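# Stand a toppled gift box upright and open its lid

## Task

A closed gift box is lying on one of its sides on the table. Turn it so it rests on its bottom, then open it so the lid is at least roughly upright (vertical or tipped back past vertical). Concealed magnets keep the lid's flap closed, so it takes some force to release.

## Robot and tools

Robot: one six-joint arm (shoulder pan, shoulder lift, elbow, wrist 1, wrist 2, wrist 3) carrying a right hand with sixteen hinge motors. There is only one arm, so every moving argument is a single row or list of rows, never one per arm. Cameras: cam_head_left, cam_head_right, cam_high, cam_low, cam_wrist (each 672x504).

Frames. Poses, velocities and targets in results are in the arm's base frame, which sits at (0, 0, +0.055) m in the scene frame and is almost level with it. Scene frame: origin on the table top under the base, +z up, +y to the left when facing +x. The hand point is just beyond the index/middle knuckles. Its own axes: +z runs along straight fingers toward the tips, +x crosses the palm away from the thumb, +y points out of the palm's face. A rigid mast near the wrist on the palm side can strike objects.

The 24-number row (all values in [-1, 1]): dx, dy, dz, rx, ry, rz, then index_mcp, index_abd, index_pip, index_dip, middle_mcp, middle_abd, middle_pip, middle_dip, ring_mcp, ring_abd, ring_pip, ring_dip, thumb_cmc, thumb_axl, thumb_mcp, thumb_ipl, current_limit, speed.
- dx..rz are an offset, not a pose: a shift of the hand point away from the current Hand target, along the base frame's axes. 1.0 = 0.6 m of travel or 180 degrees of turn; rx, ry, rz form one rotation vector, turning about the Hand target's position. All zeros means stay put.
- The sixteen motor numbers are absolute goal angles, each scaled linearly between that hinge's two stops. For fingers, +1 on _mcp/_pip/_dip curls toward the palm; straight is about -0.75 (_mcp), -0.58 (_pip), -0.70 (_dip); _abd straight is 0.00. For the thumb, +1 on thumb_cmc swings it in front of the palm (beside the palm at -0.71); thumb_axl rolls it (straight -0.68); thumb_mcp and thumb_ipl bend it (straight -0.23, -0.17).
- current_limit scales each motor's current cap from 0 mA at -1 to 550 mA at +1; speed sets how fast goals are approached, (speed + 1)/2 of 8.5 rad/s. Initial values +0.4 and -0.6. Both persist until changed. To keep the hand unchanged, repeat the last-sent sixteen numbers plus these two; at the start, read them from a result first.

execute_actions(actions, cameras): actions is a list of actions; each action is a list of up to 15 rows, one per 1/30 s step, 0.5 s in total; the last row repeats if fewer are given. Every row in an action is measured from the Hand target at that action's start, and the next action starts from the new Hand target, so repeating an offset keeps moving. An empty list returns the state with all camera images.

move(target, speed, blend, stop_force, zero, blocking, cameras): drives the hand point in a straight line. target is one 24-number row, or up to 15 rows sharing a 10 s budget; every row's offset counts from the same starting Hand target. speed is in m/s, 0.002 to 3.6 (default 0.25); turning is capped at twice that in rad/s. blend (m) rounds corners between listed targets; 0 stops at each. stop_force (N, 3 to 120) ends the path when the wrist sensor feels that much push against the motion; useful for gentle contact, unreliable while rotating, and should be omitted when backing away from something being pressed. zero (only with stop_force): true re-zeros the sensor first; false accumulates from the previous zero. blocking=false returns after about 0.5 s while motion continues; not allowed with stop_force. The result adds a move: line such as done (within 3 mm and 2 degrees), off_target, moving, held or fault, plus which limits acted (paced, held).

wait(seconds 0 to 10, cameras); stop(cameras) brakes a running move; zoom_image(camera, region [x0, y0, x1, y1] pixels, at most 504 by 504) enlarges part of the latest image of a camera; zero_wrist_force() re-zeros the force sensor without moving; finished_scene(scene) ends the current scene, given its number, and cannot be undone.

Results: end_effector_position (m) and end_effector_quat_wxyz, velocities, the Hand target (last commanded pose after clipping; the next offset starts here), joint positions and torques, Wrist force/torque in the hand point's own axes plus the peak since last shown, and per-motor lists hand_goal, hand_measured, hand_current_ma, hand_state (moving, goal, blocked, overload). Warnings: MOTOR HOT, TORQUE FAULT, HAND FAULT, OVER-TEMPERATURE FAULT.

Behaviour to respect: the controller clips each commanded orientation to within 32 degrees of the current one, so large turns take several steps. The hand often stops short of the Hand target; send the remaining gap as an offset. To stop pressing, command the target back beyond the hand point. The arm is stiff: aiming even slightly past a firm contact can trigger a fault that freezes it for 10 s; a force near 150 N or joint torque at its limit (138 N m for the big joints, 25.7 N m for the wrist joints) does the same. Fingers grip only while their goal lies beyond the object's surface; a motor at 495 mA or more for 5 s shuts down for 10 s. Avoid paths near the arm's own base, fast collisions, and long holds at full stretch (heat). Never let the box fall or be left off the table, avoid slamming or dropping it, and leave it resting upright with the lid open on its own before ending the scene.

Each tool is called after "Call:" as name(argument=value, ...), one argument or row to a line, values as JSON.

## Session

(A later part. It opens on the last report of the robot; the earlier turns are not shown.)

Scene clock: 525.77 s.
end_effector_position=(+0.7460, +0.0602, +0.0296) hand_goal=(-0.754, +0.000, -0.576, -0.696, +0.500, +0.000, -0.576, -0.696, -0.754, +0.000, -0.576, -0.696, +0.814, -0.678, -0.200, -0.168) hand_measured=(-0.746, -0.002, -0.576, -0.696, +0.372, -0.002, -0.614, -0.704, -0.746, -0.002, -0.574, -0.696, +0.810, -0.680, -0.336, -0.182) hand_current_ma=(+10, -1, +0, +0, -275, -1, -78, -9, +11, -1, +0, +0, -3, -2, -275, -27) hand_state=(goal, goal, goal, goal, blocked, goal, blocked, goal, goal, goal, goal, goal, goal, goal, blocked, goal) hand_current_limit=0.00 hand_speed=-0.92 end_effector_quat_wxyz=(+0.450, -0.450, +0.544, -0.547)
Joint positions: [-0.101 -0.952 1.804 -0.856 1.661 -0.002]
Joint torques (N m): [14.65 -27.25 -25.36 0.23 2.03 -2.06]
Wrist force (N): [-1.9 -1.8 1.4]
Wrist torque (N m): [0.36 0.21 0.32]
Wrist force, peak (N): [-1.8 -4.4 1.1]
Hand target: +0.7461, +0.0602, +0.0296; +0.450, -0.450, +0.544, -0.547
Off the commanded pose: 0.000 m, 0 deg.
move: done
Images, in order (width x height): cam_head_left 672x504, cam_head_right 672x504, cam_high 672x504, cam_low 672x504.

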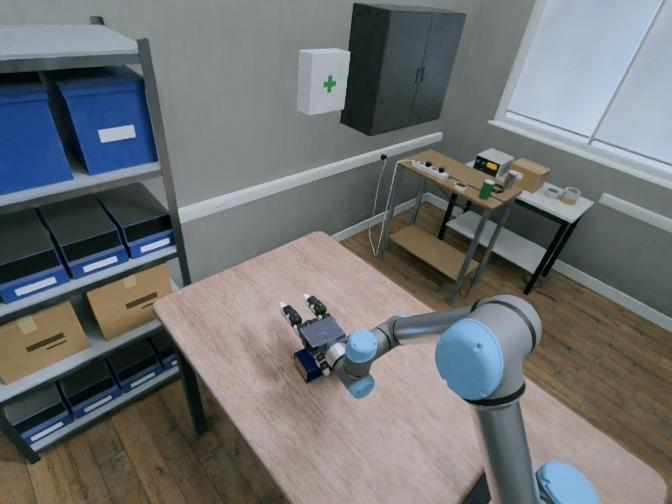

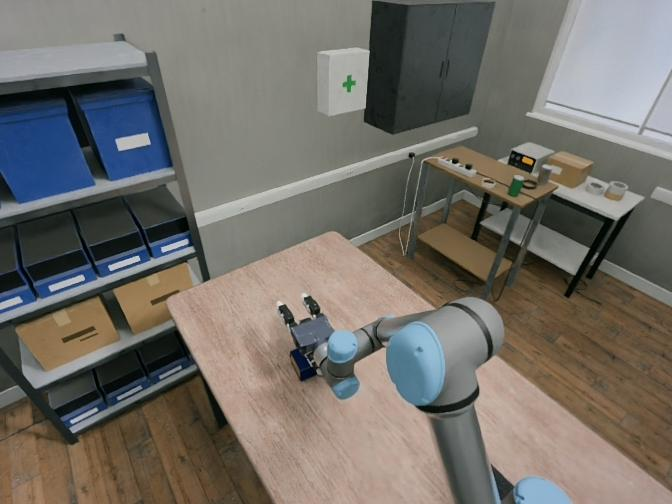

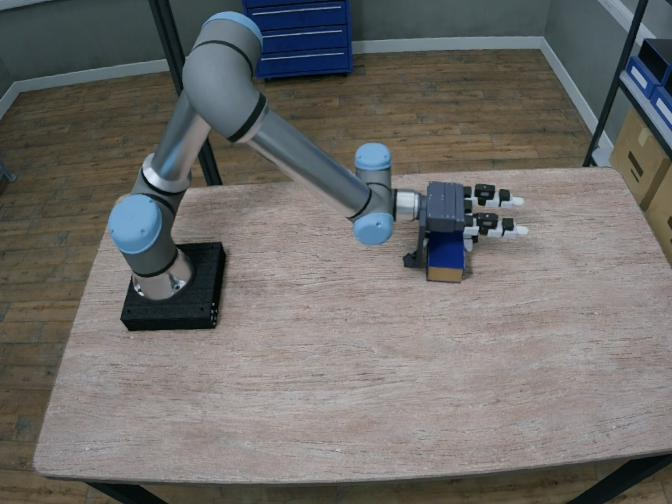

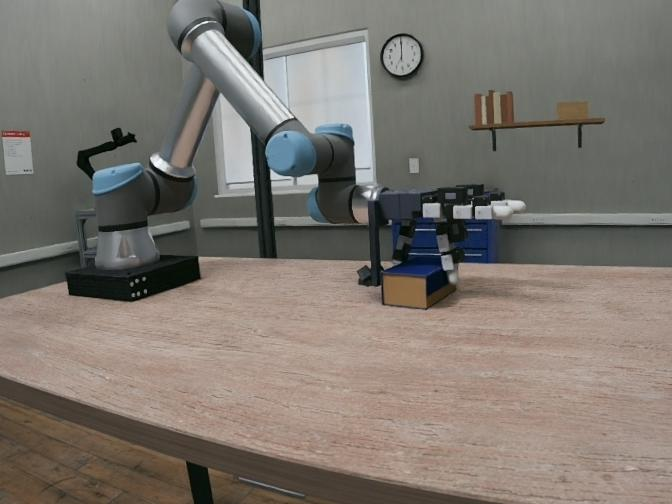

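Call:
execute_actions(
  actions=[],
  cameras=["cam_low","cam_high","cam_head_left"],
)

Scene clock: 584.47 s.
end_effector_position=(+0.7461, +0.0602, +0.0296) hand_goal=(-0.754, +0.000, -0.576, -0.696, +0.500, +0.000, -0.576, -0.696, -0.754, +0.000, -0.576, -0.696, +0.814, -0.678, -0.200, -0.168) hand_measured=(-0.746, -0.002, -0.576, -0.696, +0.372, -0.002, -0.614, -0.704, -0.746, -0.002, -0.574, -0.696, +0.810, -0.680, -0.336, -0.182) hand_current_ma=(+10, -1, +0, +0, -275, -1, -78, -9, +11, -1, +0, +0, -3, -2, -275, -27) hand_state=(goal, goal, goal, goal, blocked, goal, blocked, goal, goal, goal, goal, goal, goal, goal, blocked, goal) hand_current_limit=0.00 hand_speed=-0.92 end_effector_quat_wxyz=(+0.450, -0.450, +0.544, -0.547)
Joint positions: [-0.101 -0.952 1.804 -0.856 1.661 -0.002]
Joint velocities: within noise
Joint torques (N m): [14.65 -27.87 -25.5 -0.07 2.33 -1.9]
Wrist force (N): [-1.9 -2.0 1.2]
Wrist torque (N m): [0.38 0.22 0.31]
Wrist force, peak (N): [-1.7 -2.8 1.8]
Hand target: +0.7461, +0.0602, +0.0296; +0.450, -0.450, +0.544, -0.547
Off the commanded pose: 0.000 m, 0 deg.
Images, in order (width x height): cam_head_left 672x504, cam_high 672x504, cam_low 672x504.

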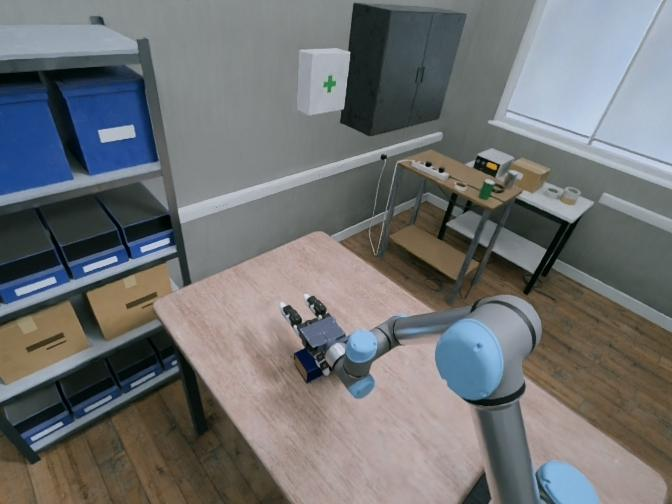

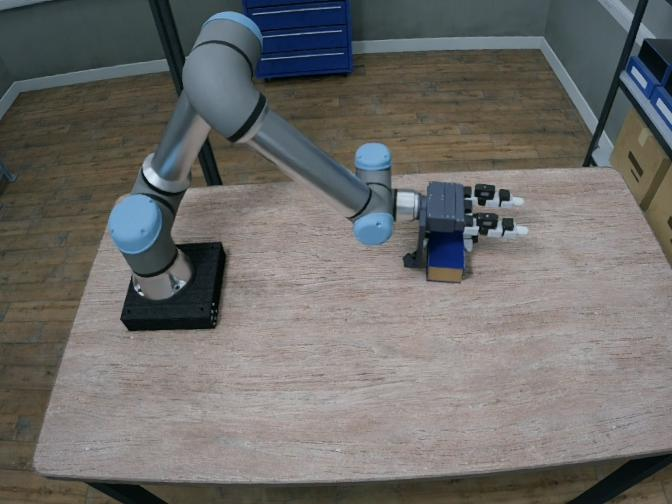

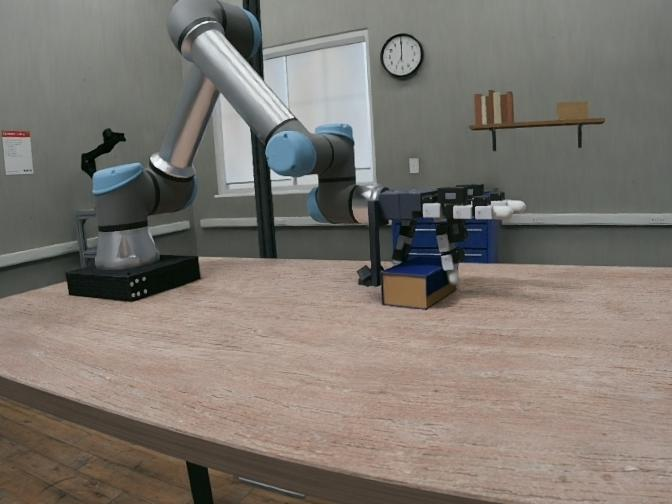

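Call:
move(
  target=[
    [0,0,0,0,0,0,-0.754,0,-0.576,-0.696,0.26,0,-0.576,-0.696,-0.754,0,-0.576,-0.696,0.814,-0.678,-0.45,-0.168,0.4,-0.3],
    [0,0,0.2,0,0,0,-0.754,0,-0.576,-0.696,0.26,0,-0.576,-0.696,-0.754,0,-0.576,-0.696,0.814,-0.678,-0.45,-0.168,0.4,-0.3],
    [0.0515,-0.1195,0.117,0.0158,0.0819,0,0.068,0,-0.431,-0.116,0.068,0,-0.431,-0.116,-0.754,0,-0.576,-0.696,-0.43,-0.678,-0.226,-0.168,0.4,-0.3],
  ],
  speed=0.2,
  cameras=["cam_low","cam_high","cam_head_right"],
)

Scene clock: 600.23 s.
end_effector_position=(+0.7770, -0.0115, +0.0998) hand_goal=(+0.068, +0.000, -0.432, -0.116, +0.068, +0.000, -0.432, -0.116, -0.754, +0.000, -0.576, -0.696, -0.430, -0.678, -0.226, -0.168) hand_measured=(+0.068, -0.002, -0.432, -0.120, +0.076, -0.002, -0.434, -0.118, -0.744, -0.002, -0.574, -0.696, -0.410, -0.680, -0.226, -0.170) hand_current_ma=(+0, -1, +0, -3, +8, -1, -2, -2, +11, -1, +0, +0, +30, -1, -1, -1) hand_state=(goal, goal, goal, goal, goal, goal, goal, goal, goal, goal, goal, goal, goal, goal, goal, goal) hand_current_limit=0.40 hand_speed=-0.30 end_effector_quat_wxyz=(+0.388, -0.505, +0.610, -0.471)
Joint positions: [-0.226 -0.98 1.453 -0.215 1.537 -0.011]
Joint torques (N m): [-12.02 -32.77 -29.75 -0.02 -1.96 -2.05]
Wrist force (N): [-1.6 0.3 1.2]
Wrist torque (N m): [0.40 0.17 0.27]
Wrist force, peak (N): [-1.9 -2.8 1.6]
Hand target: +0.7770, -0.0115, +0.0998; +0.388, -0.505, +0.610, -0.471
Off the commanded pose: 0.000 m, 0 deg.
move: done
Images, in order (width x height): cam_head_right 672x504, cam_high 672x504, cam_low 672x504.

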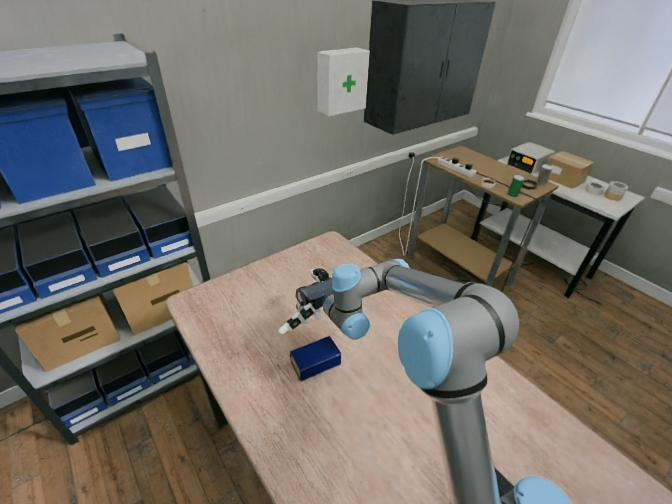

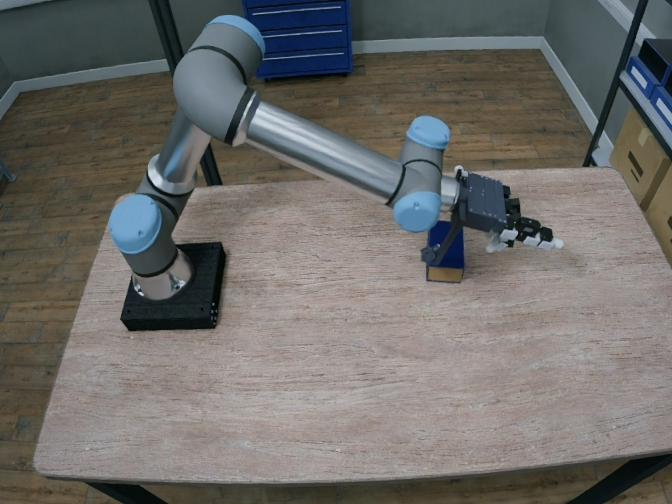

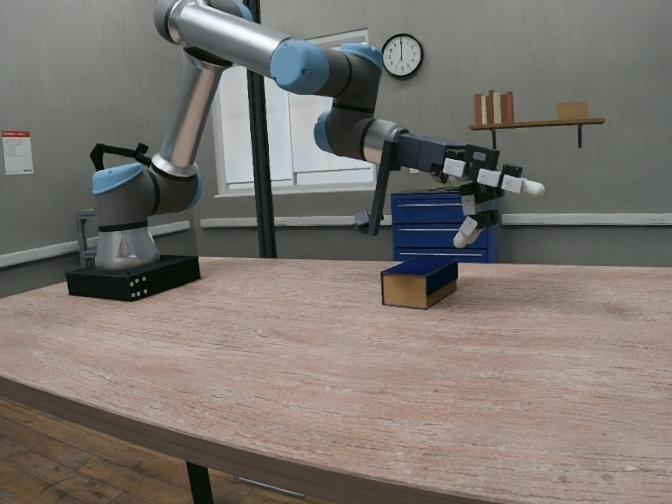

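Call:
move(
  target=[0,0.01,-0.165,0,0,0,0.068,0,-0.431,-0.116,0.068,0,-0.431,-0.116,-0.754,0,-0.576,-0.696,-0.43,-0.678,-0.226,-0.168,0.4,-0.3],
  speed=0.07,
  stop_force=5,
)

Call:
move(
  target=[-0.0573,0.0112,0,0,0,0,0.068,0,-0.431,-0.116,0.068,0,-0.431,-0.116,-0.754,0,-0.576,-0.696,-0.43,-0.678,-0.226,-0.168,0.4,-0.3],
  speed=0.05,
  stop_force=4,
  cameras=["cam_low","cam_high","cam_wrist"],
)

Scene clock: 611.53 s.
end_effector_position=(+0.7770, -0.0055, +0.0008) hand_goal=(+0.068, +0.000, -0.432, -0.116, +0.068, +0.000, -0.432, -0.116, -0.754, +0.000, -0.576, -0.696, -0.430, -0.678, -0.226, -0.168) hand_measured=(+0.068, -0.002, -0.432, -0.120, +0.076, -0.002, -0.434, -0.118, -0.744, -0.002, -0.574, -0.696, -0.410, -0.680, -0.226, -0.170) hand_current_ma=(+0, -1, +0, -3, +8, -1, -2, -2, +11, -1, +0, +0, +30, -1, -1, -1) hand_state=(goal, goal, goal, goal, goal, goal, goal, goal, goal, goal, goal, goal, goal, goal, goal, goal) hand_current_limit=0.40 hand_speed=-0.30 end_effector_quat_wxyz=(+0.388, -0.505, +0.610, -0.471)
Joint positions: [-0.215 -0.853 1.527 -0.416 1.547 -0.008]
Joint torques (N m): [14.37 -34.75 -9.16 -2.55 2.12 1.78]
Wrist force (N): [-1.8 0.0 1.1]
Wrist torque (N m): [0.38 0.21 0.15]
Wrist force, peak (N): [-2.0 0.0 1.3]
Hand target: +0.7770, -0.0055, +0.0008; +0.388, -0.505, +0.610, -0.471
Off the commanded pose: 0.000 m, 0 deg.
move: done

Scene clock: 613.17 s.
end_effector_position=(+0.7426, +0.0013, +0.0008) hand_goal=(+0.068, +0.000, -0.432, -0.116, +0.068, +0.000, -0.432, -0.116, -0.754, +0.000, -0.576, -0.696, -0.430, -0.678, -0.226, -0.168) hand_measured=(+0.068, -0.002, -0.432, -0.120, +0.074, -0.002, -0.434, -0.118, -0.744, -0.002, -0.574, -0.696, -0.410, -0.680, -0.226, -0.170) hand_current_ma=(+0, -1, +0, -3, +7, -1, -2, -2, +11, -1, +0, +0, +30, -1, -1, -1) hand_state=(goal, goal, goal, goal, goal, goal, goal, goal, goal, goal, goal, goal, goal, goal, goal, goal) hand_current_limit=0.40 hand_speed=-0.30 end_effector_quat_wxyz=(+0.388, -0.505, +0.610, -0.471)
Joint positions: [-0.217 -0.917 1.647 -0.473 1.546 -0.009]
Joint torques (N m): [-12.79 -57.45 -8.71 -2.74 -1.89 -1.59]
Wrist force (N): [-1.5 0.0 1.1]
Wrist torque (N m): [0.41 0.17 0.18]
Wrist force, peak (N): [-1.6 -0.6 1.6]
Hand target: +0.7426, +0.0013, +0.0008; +0.388, -0.505, +0.610, -0.471
Off the commanded pose: 0.000 m, 0 deg.
move: done
Images, in order (width x height): cam_high 672x504, cam_low 672x504, cam_wrist 672x504.

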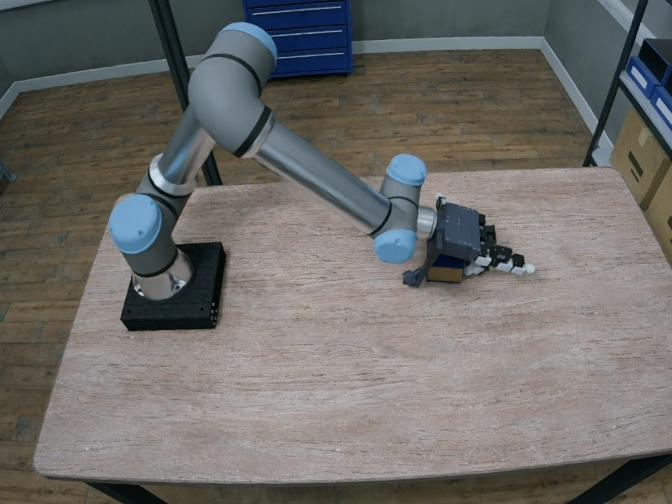

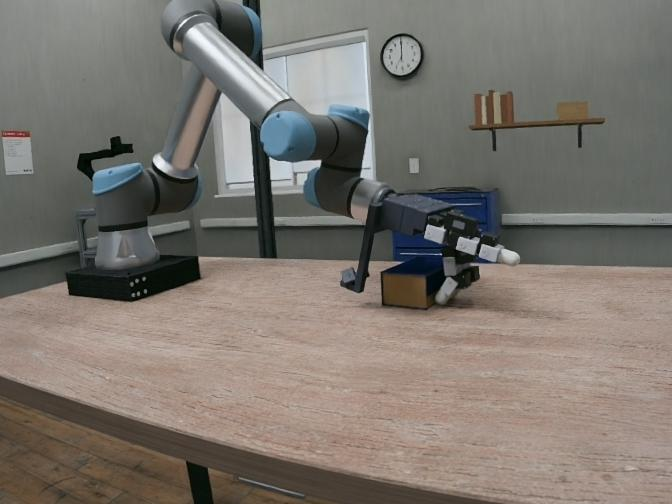

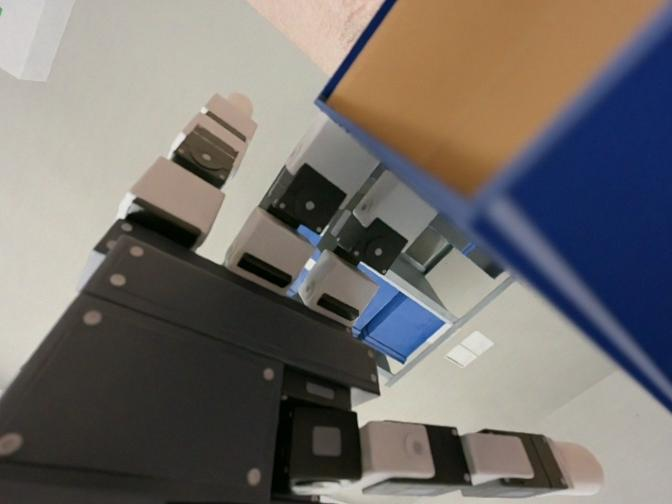

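Call:
zoom_image(
  camera="cam_low",
  region=[330, 200, 530, 320],
)

Call:
zoom_image(
  camera="cam_wrist",
  region=[230, 50, 560, 300],
)

Scaled by 2.520 from the camera's 672x504 image, which has a finer 960x720 frame.

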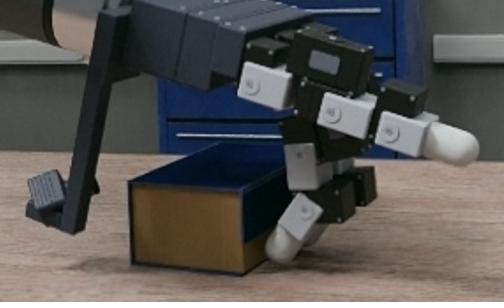

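Scaled by 1.527 from the camera's 672x504 image, which has a finer 960x720 frame.

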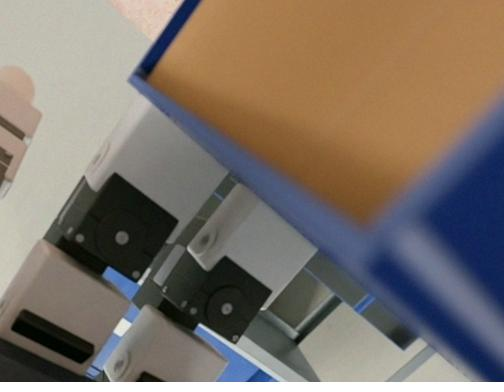

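Call:
move(
  target=[-0.0131,0.0025,0,0,0,0,0.068,0,-0.431,-0.116,0.068,0,-0.431,-0.116,-0.754,0,-0.576,-0.696,-0.43,-0.678,-0.226,-0.168,0.4,-0.3],
  speed=0.03,
)

Call:
move(
  target=[0,0,0,0,0,0,0.068,0,-0.431,-0.116,0.068,0,-0.431,-0.116,-0.754,0,-0.576,-0.696,0.07,-0.678,-0.226,-0.168,0.0,-0.8],
  cameras=["cam_low","cam_wrist"],
)

Call:
zoom_image(
  camera="cam_low",
  region=[330, 200, 530, 320],
)

Scene clock: 620.00 s.
end_effector_position=(+0.7347, +0.0028, +0.0008) hand_goal=(+0.068, +0.000, -0.432, -0.116, +0.068, +0.000, -0.432, -0.116, -0.754, +0.000, -0.576, -0.696, -0.430, -0.678, -0.226, -0.168) hand_measured=(+0.068, -0.002, -0.432, -0.120, +0.072, -0.002, -0.434, -0.118, -0.744, -0.002, -0.574, -0.696, -0.410, -0.680, -0.226, -0.170) hand_current_ma=(+0, -1, +0, -3, +4, -1, -2, -2, +11, -1, +0, +0, +30, -1, -1, -1) hand_state=(goal, goal, goal, goal, goal, goal, goal, goal, goal, goal, goal, goal, goal, goal, goal, goal) hand_current_limit=0.40 hand_speed=-0.30 end_effector_quat_wxyz=(+0.388, -0.505, +0.610, -0.471)
Joint positions: [-0.217 -0.931 1.674 -0.485 1.545 -0.009]
Joint torques (N m): [-13.95 -55.58 -8.81 -2.93 -2.19 -1.9]
Wrist force (N): [-1.4 0.1 1.3]
Wrist torque (N m): [0.42 0.16 0.19]
Wrist force, peak (N): [-2.1 0.1 1.1]
Hand target: +0.7347, +0.0028, +0.0008; +0.388, -0.505, +0.610, -0.471
Off the commanded pose: 0.000 m, 0 deg.
move: done

Scene clock: 620.77 s.
end_effector_position=(+0.7347, +0.0028, +0.0008) hand_goal=(+0.068, +0.000, -0.432, -0.116, +0.068, +0.000, -0.432, -0.116, -0.754, +0.000, -0.576, -0.696, +0.070, -0.678, -0.226, -0.168) hand_measured=(+0.068, -0.002, -0.432, -0.120, +0.072, -0.002, -0.434, -0.118, -0.744, -0.002, -0.574, -0.696, -0.082, -0.680, -0.228, -0.170) hand_current_ma=(+0, -1, +0, -3, +4, -1, -2, -2, +11, -1, +0, +0, -275, -1, -2, -1) hand_state=(goal, goal, goal, goal, goal, goal, goal, goal, goal, goal, goal, goal, blocked, goal, goal, goal) hand_current_limit=0.00 hand_speed=-0.80 end_effector_quat_wxyz=(+0.388, -0.505, +0.610, -0.471)
Joint positions: [-0.217 -0.931 1.674 -0.485 1.545 -0.009]
Joint torques (N m): [-13.14 -54.88 -8.57 -2.37 -1.75 -1.84]
Wrist force (N): [-2.4 -3.2 1.0]
Wrist torque (N m): [0.10 0.22 0.43]
Wrist force, peak (N): [-2.4 -3.2 1.0]
Hand target: +0.7347, +0.0028, +0.0008; +0.388, -0.505, +0.610, -0.471
Off the commanded pose: 0.000 m, 0 deg.
move: done
Images, in order (width x height): cam_low 672x504, cam_wrist 672x504.

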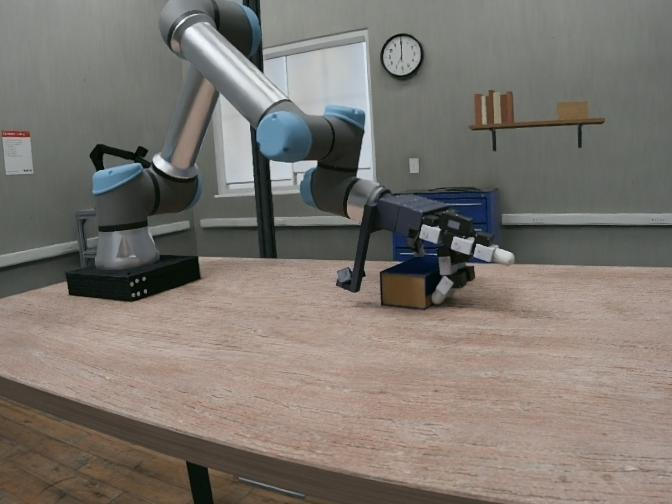

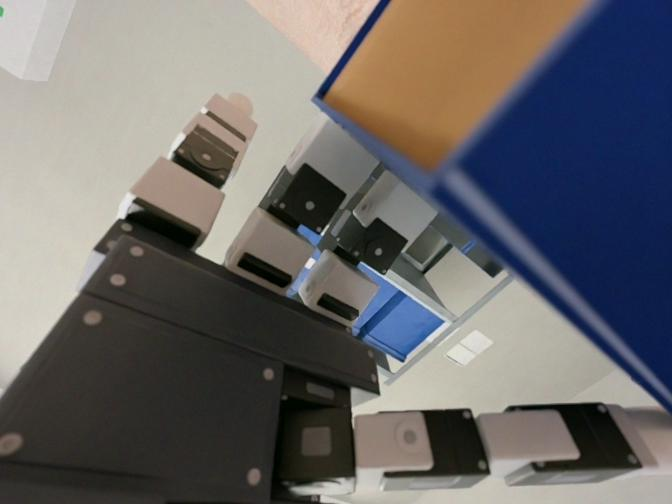

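Scaled by 2.520 from the camera's 672x504 image, which has a finer 960x720 frame.

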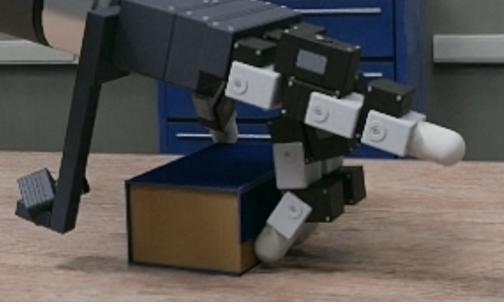

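Call:
move(
  target=[
    [-0.006,0.001,0,0,0,0,0.068,0,-0.431,-0.05,0.068,0,-0.431,-0.05,-0.754,0,-0.576,-0.696,0.3,-0.678,-0.226,-0.168,0.15,-0.8],
    [-0.01,0.002,0.035,0,0,0,0.068,0,-0.431,-0.05,0.068,0,-0.431,-0.05,-0.754,0,-0.576,-0.696,0.3,-0.678,-0.226,-0.168,0.15,-0.8],
  ],
  speed=0.03,
  cameras=["cam_low","cam_wrist"],
)

Call:
zoom_image(
  camera="cam_low",
  region=[330, 200, 530, 320],
)

Scene clock: 627.20 s.
end_effector_position=(+0.7287, +0.0039, +0.0217) hand_goal=(+0.068, +0.000, -0.432, -0.050, +0.068, +0.000, -0.432, -0.050, -0.754, +0.000, -0.576, -0.696, +0.300, -0.678, -0.226, -0.168) hand_measured=(+0.068, +0.002, -0.434, -0.054, +0.066, +0.002, -0.434, -0.054, -0.744, -0.002, -0.574, -0.696, +0.184, -0.678, -0.236, -0.172) hand_current_ma=(+0, +1, -1, -3, -1, +0, -2, -3, +11, -1, +0, +0, -316, -1, -18, -6) hand_state=(goal, goal, goal, goal, goal, goal, goal, goal, goal, goal, goal, goal, blocked, goal, goal, goal) hand_current_limit=0.15 hand_speed=-0.80 end_effector_quat_wxyz=(+0.388, -0.505, +0.610, -0.471)
Joint positions: [-0.218 -0.974 1.683 -0.45 1.545 -0.009]
Joint torques (N m): [13.29 -52.27 -26.3 0.93 1.41 0.07]
Wrist force (N): [-2.7 -2.7 0.8]
Wrist torque (N m): [0.05 0.23 0.43]
Wrist force, peak (N): [-1.5 -4.3 1.3]
Hand target: +0.7287, +0.0040, +0.0218; +0.388, -0.505, +0.610, -0.471
Off the commanded pose: 0.000 m, 0 deg.
move: done
Images, in order (width x height): cam_low 672x504, cam_wrist 672x504.

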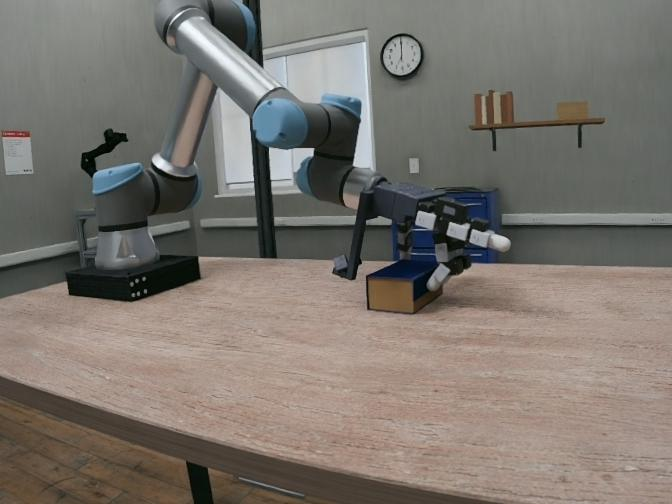

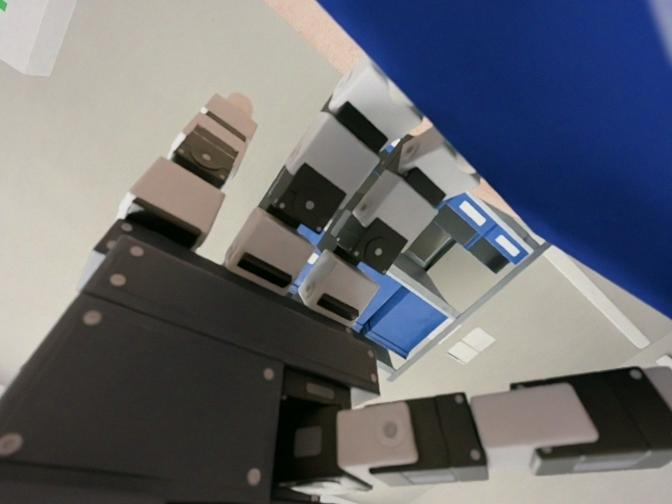

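Scaled by 2.520 from the camera's 672x504 image, which has a finer 960x720 frame.

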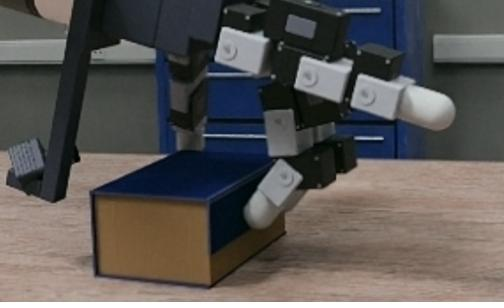

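Call:
move(
  target=[
    [0,0,0,0,0,0,0.068,0,-0.431,-0.116,0.068,0,-0.431,-0.116,-0.754,0,-0.576,-0.696,-0.43,-0.678,-0.226,-0.168,0.4,-0.3],
    [0.0573,-0.0112,0,0,0,0,0.068,0,-0.431,-0.116,0.068,0,-0.431,-0.116,-0.754,0,-0.576,-0.696,-0.43,-0.678,-0.226,-0.168,0.4,-0.3],
    [0.0573,-0.0112,0.2,0,0,0,0.068,0,-0.431,-0.116,0.068,0,-0.431,-0.116,-0.754,0,-0.576,-0.696,-0.43,-0.678,-0.226,-0.168,0.4,-0.3],
    [-0.0128,0.0667,0.18,-0.0158,-0.0819,0,-0.205,0,-0.504,-0.333,-0.137,0,-0.576,-0.696,-0.754,0,-0.576,-0.696,0.814,-0.678,-0.55,-0.168,0.4,-0.3],
  ],
  speed=0.15,
  cameras=["cam_low","cam_high"],
)

Call:
zoom_image(
  camera="cam_high",
  region=[350, 120, 600, 320],
)

Scene clock: 665.43 s.
end_effector_position=(+0.7210, +0.0440, +0.1298) hand_goal=(-0.206, +0.000, -0.504, -0.334, -0.138, +0.000, -0.576, -0.696, -0.754, +0.000, -0.576, -0.696, +0.814, -0.678, -0.550, -0.168) hand_measured=(-0.190, +0.002, -0.500, -0.330, -0.122, +0.002, -0.570, -0.694, -0.744, -0.002, -0.574, -0.696, +0.808, -0.678, -0.544, -0.170) hand_current_ma=(+24, +1, +4, +2, +22, +0, +6, +2, +11, -1, +0, +0, -6, -1, +8, -1) hand_state=(goal, goal, goal, goal, goal, goal, goal, goal, goal, goal, goal, goal, goal, goal, goal, goal) hand_current_limit=0.40 hand_speed=-0.30 end_effector_quat_wxyz=(+0.450, -0.450, +0.544, -0.547)
Joint positions: [-0.14 -1.168 1.827 -0.663 1.622 -0.002]
Joint torques (N m): [15.24 -47.02 -9.82 -2.95 2.04 -1.8]
Wrist force (N): [-1.8 0.1 1.7]
Wrist torque (N m): [0.35 0.24 0.36]
Wrist force, peak (N): [-2.9 -3.8 0.3]
Hand target: +0.7210, +0.0440, +0.1298; +0.450, -0.450, +0.544, -0.547
Off the commanded pose: 0.000 m, 0 deg.
move: done
Images, in order (width x height): cam_high 672x504, cam_low 672x504.

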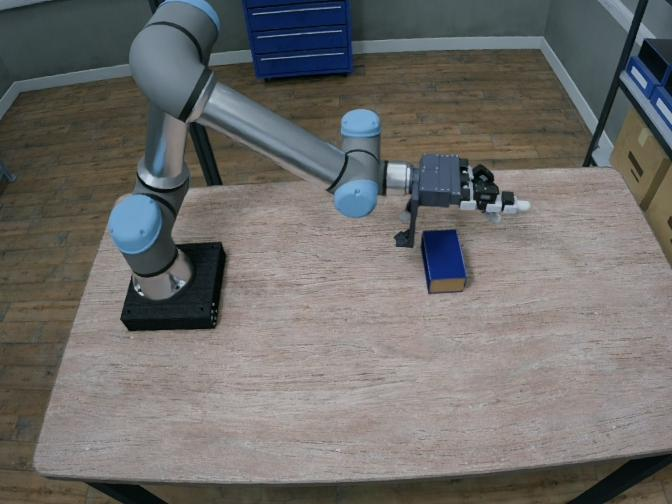

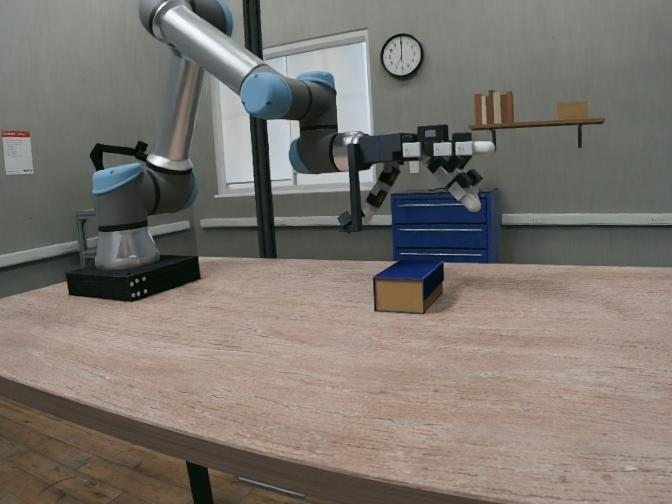

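Scaled by 2.016 from the camera's 672x504 image, which has a finer 960x720 frame.

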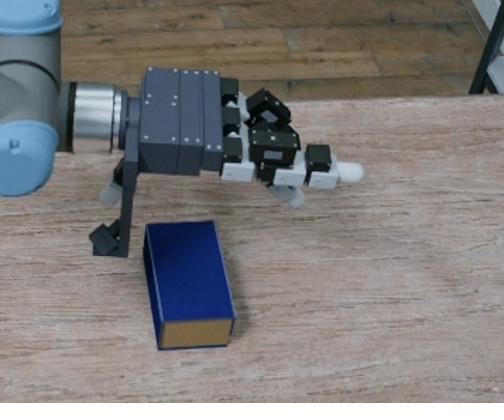

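Call:
move(
  target=[0.0017,-0.0567,-0.05,0,0,0.0333,-0.205,0,-0.504,-0.333,-0.137,0,-0.576,-0.696,-0.754,0,-0.576,-0.696,0.814,-0.678,-0.55,-0.168,0.4,-0.3],
  speed=0.1,
  cameras=["cam_low","cam_high"],
)

Call:
zoom_image(
  camera="cam_low",
  region=[330, 200, 530, 320],
)

Call:
zoom_image(
  camera="cam_high",
  region=[350, 120, 600, 320],
)

Scene clock: 675.10 s.
end_effector_position=(+0.7220, +0.0100, +0.0998) hand_goal=(-0.206, +0.000, -0.504, -0.334, -0.138, +0.000, -0.576, -0.696, -0.754, +0.000, -0.576, -0.696, +0.814, -0.678, -0.550, -0.168) hand_measured=(-0.190, +0.002, -0.500, -0.330, -0.124, +0.002, -0.570, -0.694, -0.744, -0.002, -0.574, -0.696, +0.808, -0.678, -0.544, -0.170) hand_current_ma=(+23, +1, +4, +2, +22, +0, +6, +2, +11, -1, +0, +0, -6, -1, +7, -1) hand_state=(goal, goal, goal, goal, goal, goal, goal, goal, goal, goal, goal, goal, goal, goal, goal, goal) hand_current_limit=0.40 hand_speed=-0.30 end_effector_quat_wxyz=(+0.478, -0.477, +0.520, -0.523)
Joint positions: [-0.26 -1.13 1.865 -0.74 1.397 -0.001]
Joint torques (N m): [-14.46 -24.16 -10.61 -3.76 -2.01 1.93]
Wrist force (N): [-1.8 0.1 1.4]
Wrist torque (N m): [0.37 0.26 0.31]
Wrist force, peak (N): [-2.6 -0.5 1.6]
Hand target: +0.7221, +0.0100, +0.0998; +0.478, -0.478, +0.520, -0.523
Off the commanded pose: 0.000 m, 0 deg.
move: done
Images, in order (width x height): cam_high 672x504, cam_low 672x504.

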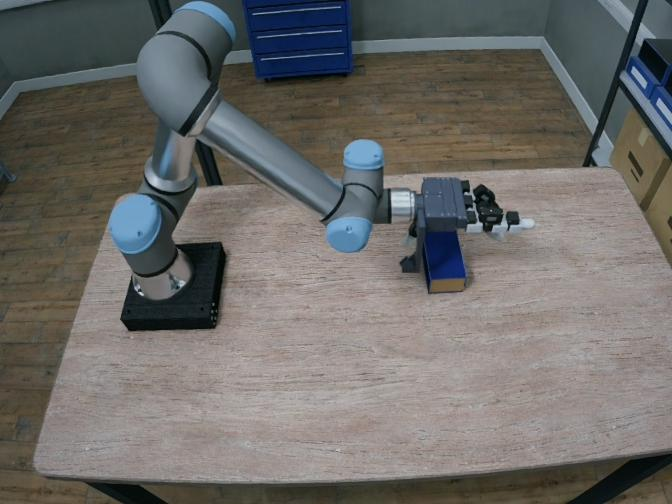

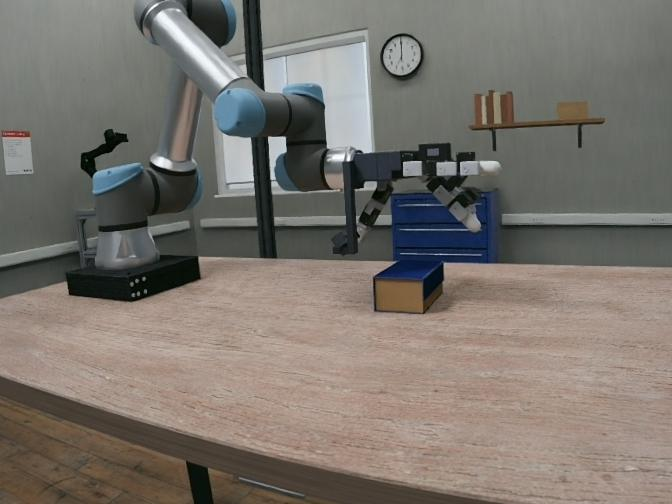

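Scaled by 2.520 from the camera's 672x504 image, which has a finer 960x720 frame.

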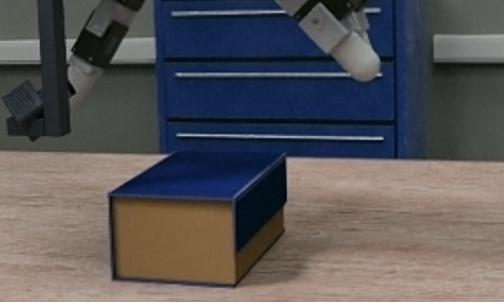

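Scaled by 2.016 from the camera's 672x504 image, which has a finer 960x720 frame.

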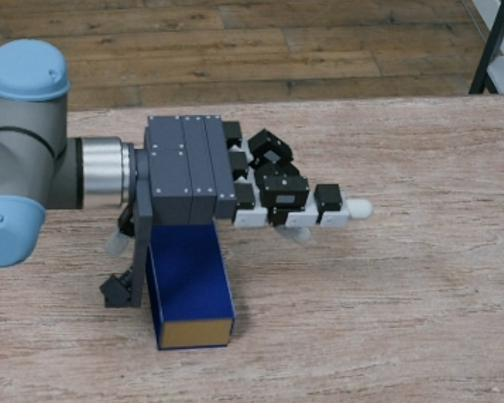

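Call:
move(
  target=[0,0,-0.1455,0,0,0,-0.205,0,-0.504,-0.333,-0.137,0,-0.576,-0.696,-0.754,0,-0.576,-0.696,0.814,-0.678,-0.55,-0.168,0.4,-0.3],
  speed=0.07,
  stop_force=5,
)

Call:
move(
  target=[0,0,0,0,0,0,0.205,0,-0.504,-0.333,0.37,0,-0.576,-0.696,-0.754,0,-0.576,-0.696,0.814,-0.678,-0.2,-0.168,-0.1,-0.9],
  speed=0.07,
  cameras=["cam_low","cam_wrist"],
)

Call:
zoom_image(
  camera="cam_low",
  region=[330, 200, 530, 320],
)

Scene clock: 684.70 s.
end_effector_position=(+0.7221, +0.0099, +0.0125) hand_goal=(-0.206, +0.000, -0.504, -0.334, -0.138, +0.000, -0.576, -0.696, -0.754, +0.000, -0.576, -0.696, +0.814, -0.678, -0.550, -0.168) hand_measured=(-0.190, +0.002, -0.500, -0.330, -0.124, +0.002, -0.570, -0.694, -0.744, -0.002, -0.574, -0.696, +0.808, -0.678, -0.544, -0.170) hand_current_ma=(+23, +1, +4, +2, +22, +0, +6, +2, +11, -1, +0, +0, -6, -1, +7, -1) hand_state=(goal, goal, goal, goal, goal, goal, goal, goal, goal, goal, goal, goal, goal, goal, goal, goal) hand_current_limit=0.40 hand_speed=-0.30 end_effector_quat_wxyz=(+0.478, -0.477, +0.520, -0.523)
Joint positions: [-0.26 -0.969 1.908 -0.943 1.397 -0.001]
Joint torques (N m): [5.16 -28.54 -5.75 -3.49 0.93 1.95]
Wrist force (N): [-1.7 0.5 1.6]
Wrist torque (N m): [0.40 0.22 0.32]
Wrist force, peak (N): [-2.3 0.1 1.6]
Hand target: +0.7221, +0.0100, +0.0125; +0.478, -0.478, +0.520, -0.523
Off the commanded pose: 0.000 m, 0 deg.
move: done

Scene clock: 686.23 s.
end_effector_position=(+0.7221, +0.0100, +0.0125) hand_goal=(+0.204, +0.000, -0.504, -0.334, +0.370, +0.000, -0.576, -0.696, -0.754, +0.000, -0.576, -0.696, +0.814, -0.678, -0.200, -0.168) hand_measured=(+0.166, +0.002, -0.514, -0.338, +0.228, +0.002, -0.590, -0.694, -0.744, -0.002, -0.574, -0.696, +0.806, -0.682, -0.258, -0.170) hand_current_ma=(-80, +1, -11, -2, -247, +1, -20, +2, +11, -1, +0, +0, -7, -6, -195, -1) hand_state=(blocked, goal, goal, goal, blocked, goal, goal, goal, goal, goal, goal, goal, goal, goal, blocked, goal) hand_current_limit=-0.10 hand_speed=-0.90 end_effector_quat_wxyz=(+0.478, -0.478, +0.520, -0.523)
Joint positions: [-0.26 -0.969 1.908 -0.943 1.397 -0.001]
Joint torques (N m): [13.34 -27.93 -6.14 -2.44 0.83 1.6]
Wrist force (N): [-1.7 -2.3 1.9]
Wrist torque (N m): [0.36 0.17 0.27]
Wrist force, peak (N): [-1.7 -3.4 1.6]
Hand target: +0.7221, +0.0100, +0.0125; +0.478, -0.478, +0.520, -0.523
Off the commanded pose: 0.000 m, 0 deg.
move: done
Images, in order (width x height): cam_low 672x504, cam_wrist 672x504.

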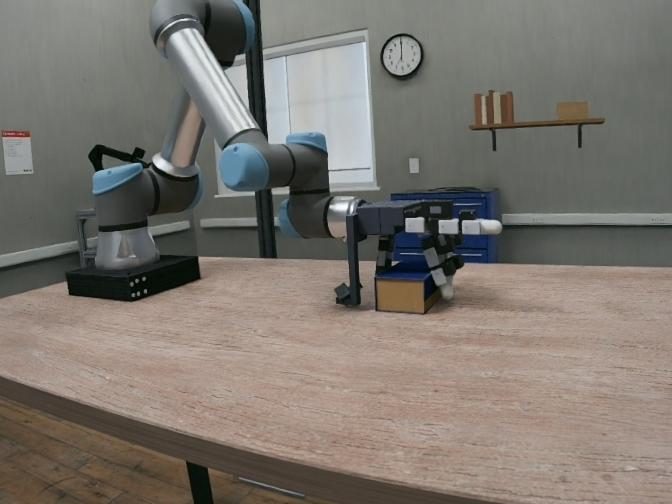

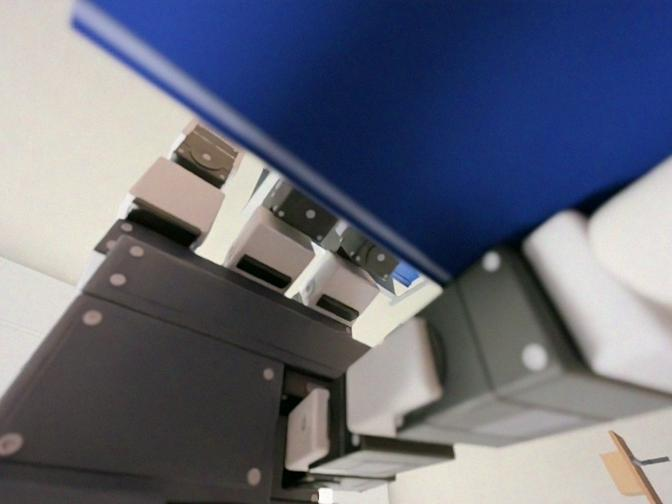

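Scaled by 2.520 from the camera's 672x504 image, which has a finer 960x720 frame.

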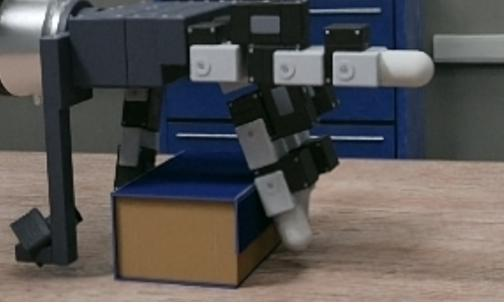

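Call:
move(
  target=[
    [0,0,0,0,0,0,0.05,0,-0.504,-0.333,0.05,0,-0.576,-0.696,-0.754,0,-0.576,-0.696,0.814,-0.678,-0.45,-0.168,0.4,-0.5],
    [0.0265,-0.0023,-0.002,0,0,0,0.05,0,-0.504,-0.333,0.05,0,-0.576,-0.696,-0.754,0,-0.576,-0.696,0.814,-0.678,-0.45,-0.168,0.4,-0.5],
    [0.0265,-0.0023,-0.002,0,0,0,0.205,0,-0.504,-0.333,0.43,0,-0.576,-0.696,-0.754,0,-0.576,-0.696,0.814,-0.678,-0.15,-0.168,-0.1,-0.9],
  ],
  speed=0.07,
  cameras=["cam_low","cam_wrist"],
)

Call:
zoom_image(
  camera="cam_low",
  region=[330, 200, 530, 320],
)

Scene clock: 693.90 s.
end_effector_position=(+0.7380, +0.0086, +0.0113) hand_goal=(+0.204, +0.000, -0.504, -0.334, +0.430, +0.000, -0.576, -0.696, -0.754, +0.000, -0.576, -0.696, +0.814, -0.678, -0.150, -0.168) hand_measured=(+0.186, +0.000, -0.516, -0.340, +0.258, +0.002, -0.592, -0.694, -0.744, -0.002, -0.574, -0.696, +0.812, -0.682, -0.294, -0.170) hand_current_ma=(-29, +0, -15, -6, -247, +1, -21, +2, +11, -1, +0, +0, -1, -5, -248, -1) hand_state=(goal, goal, goal, goal, blocked, goal, goal, goal, goal, goal, goal, goal, goal, goal, blocked, goal) hand_current_limit=-0.10 hand_speed=-0.90 end_effector_quat_wxyz=(+0.478, -0.478, +0.520, -0.523)
Joint positions: [-0.254 -0.942 1.858 -0.92 1.403 -0.001]
Joint torques (N m): [14.22 -27.91 -24.22 -0.28 1.95 -0.95]
Wrist force (N): [-1.6 -0.9 1.4]
Wrist torque (N m): [0.41 0.22 0.31]
Wrist force, peak (N): [-1.9 -3.5 1.8]
Hand target: +0.7380, +0.0086, +0.0113; +0.478, -0.478, +0.520, -0.523
Off the commanded pose: 0.000 m, 0 deg.
move: done
Images, in order (width x height): cam_low 672x504, cam_wrist 672x504.

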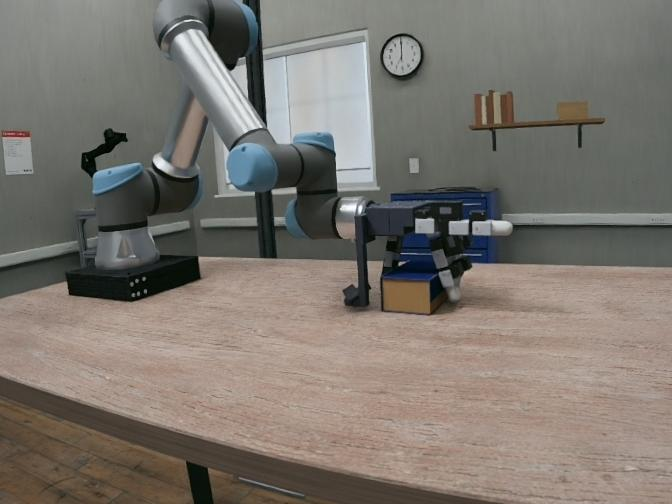

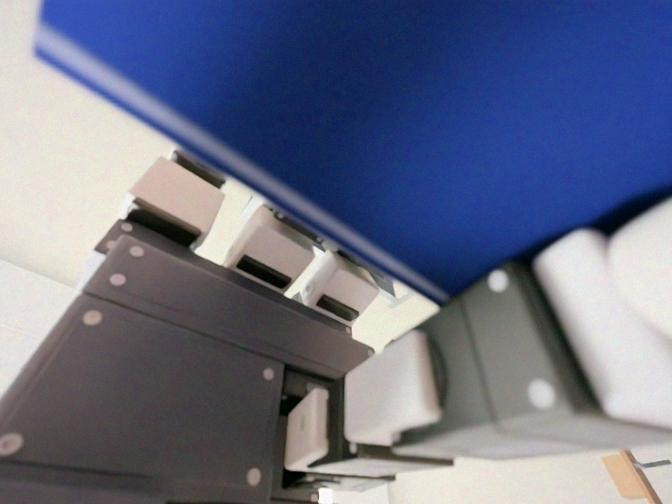

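Scaled by 2.520 from the camera's 672x504 image, which has a finer 960x720 frame.

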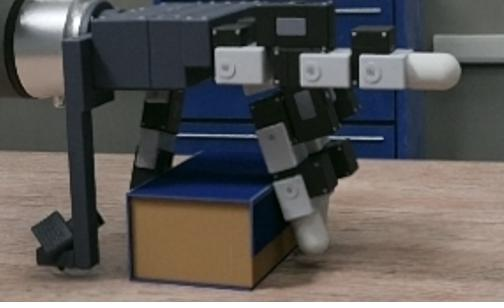

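Call:
move(
  target=[
    [0,0,0,0,0,0,-0.2,0,-0.431,-0.406,-0.2,0,-0.431,-0.406,-0.754,0,-0.576,-0.696,0.814,-0.678,-0.7,-0.168,0.4,-0.5],
    [0.0282,-0.0025,-0.0138,0.0039,0.0443,0,-0.2,0,-0.431,-0.406,-0.2,0,-0.431,-0.406,-0.754,0,-0.576,-0.696,0.814,-0.678,-0.7,-0.168,0.4,-0.5],
    [0.0282,-0.0025,-0.0138,0.0039,0.0443,0,0.24,0,-0.431,-0.406,0.41,0,-0.431,-0.406,-0.754,0,-0.576,-0.696,0.814,-0.678,-0.25,-0.168,0,-0.85],
  ],
  speed=0.06,
  cameras=["cam_low","cam_wrist"],
)

Call:
zoom_image(
  camera="cam_low",
  region=[330, 200, 530, 320],
)

Scene clock: 714.10 s.
end_effector_position=(+0.7549, +0.0071, +0.0030) hand_goal=(+0.240, +0.000, -0.432, -0.406, +0.410, +0.000, -0.432, -0.406, -0.754, +0.000, -0.576, -0.696, +0.814, -0.678, -0.250, -0.168) hand_measured=(+0.184, -0.008, -0.462, -0.418, +0.170, +0.002, -0.456, -0.412, -0.744, -0.002, -0.574, -0.696, +0.828, -0.684, -0.326, -0.170) hand_current_ma=(-143, -7, -56, -14, -275, +1, -38, -7, +11, -1, +0, +0, +19, -6, -273, -1) hand_state=(blocked, goal, blocked, goal, blocked, goal, blocked, goal, goal, goal, goal, goal, goal, goal, blocked, goal) hand_current_limit=0.00 hand_speed=-0.85 end_effector_quat_wxyz=(-0.444, +0.510, -0.555, +0.485)
Joint positions: [-0.244 -0.91 1.708 -0.661 1.414 -0.023]
Joint torques (N m): [14.5 -30.13 -13.8 -0.7 2.02 -1.97]
Wrist force (N): [-1.8 -11.3 0.8]
Wrist torque (N m): [0.17 0.20 0.30]
Wrist force, peak (N): [-1.6 -11.8 0.9]
Hand target: +0.7549, +0.0071, +0.0030; -0.444, +0.510, -0.555, +0.485
Off the commanded pose: 0.000 m, 0 deg.
move: done
Images, in order (width x height): cam_low 672x504, cam_wrist 672x504.

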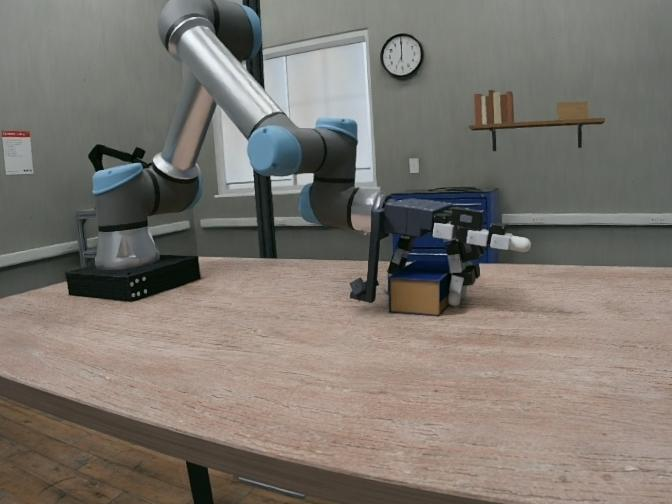

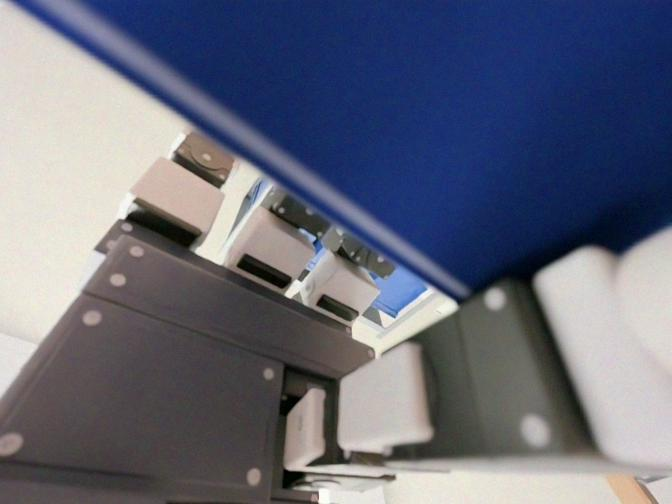

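Scaled by 2.520 from the camera's 672x504 image, which has a finer 960x720 frame.

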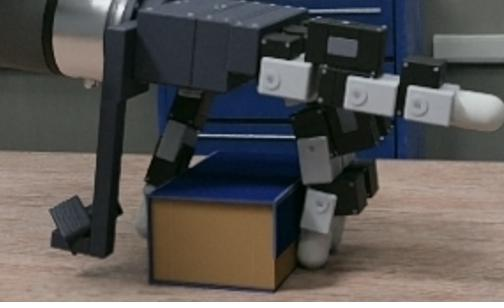

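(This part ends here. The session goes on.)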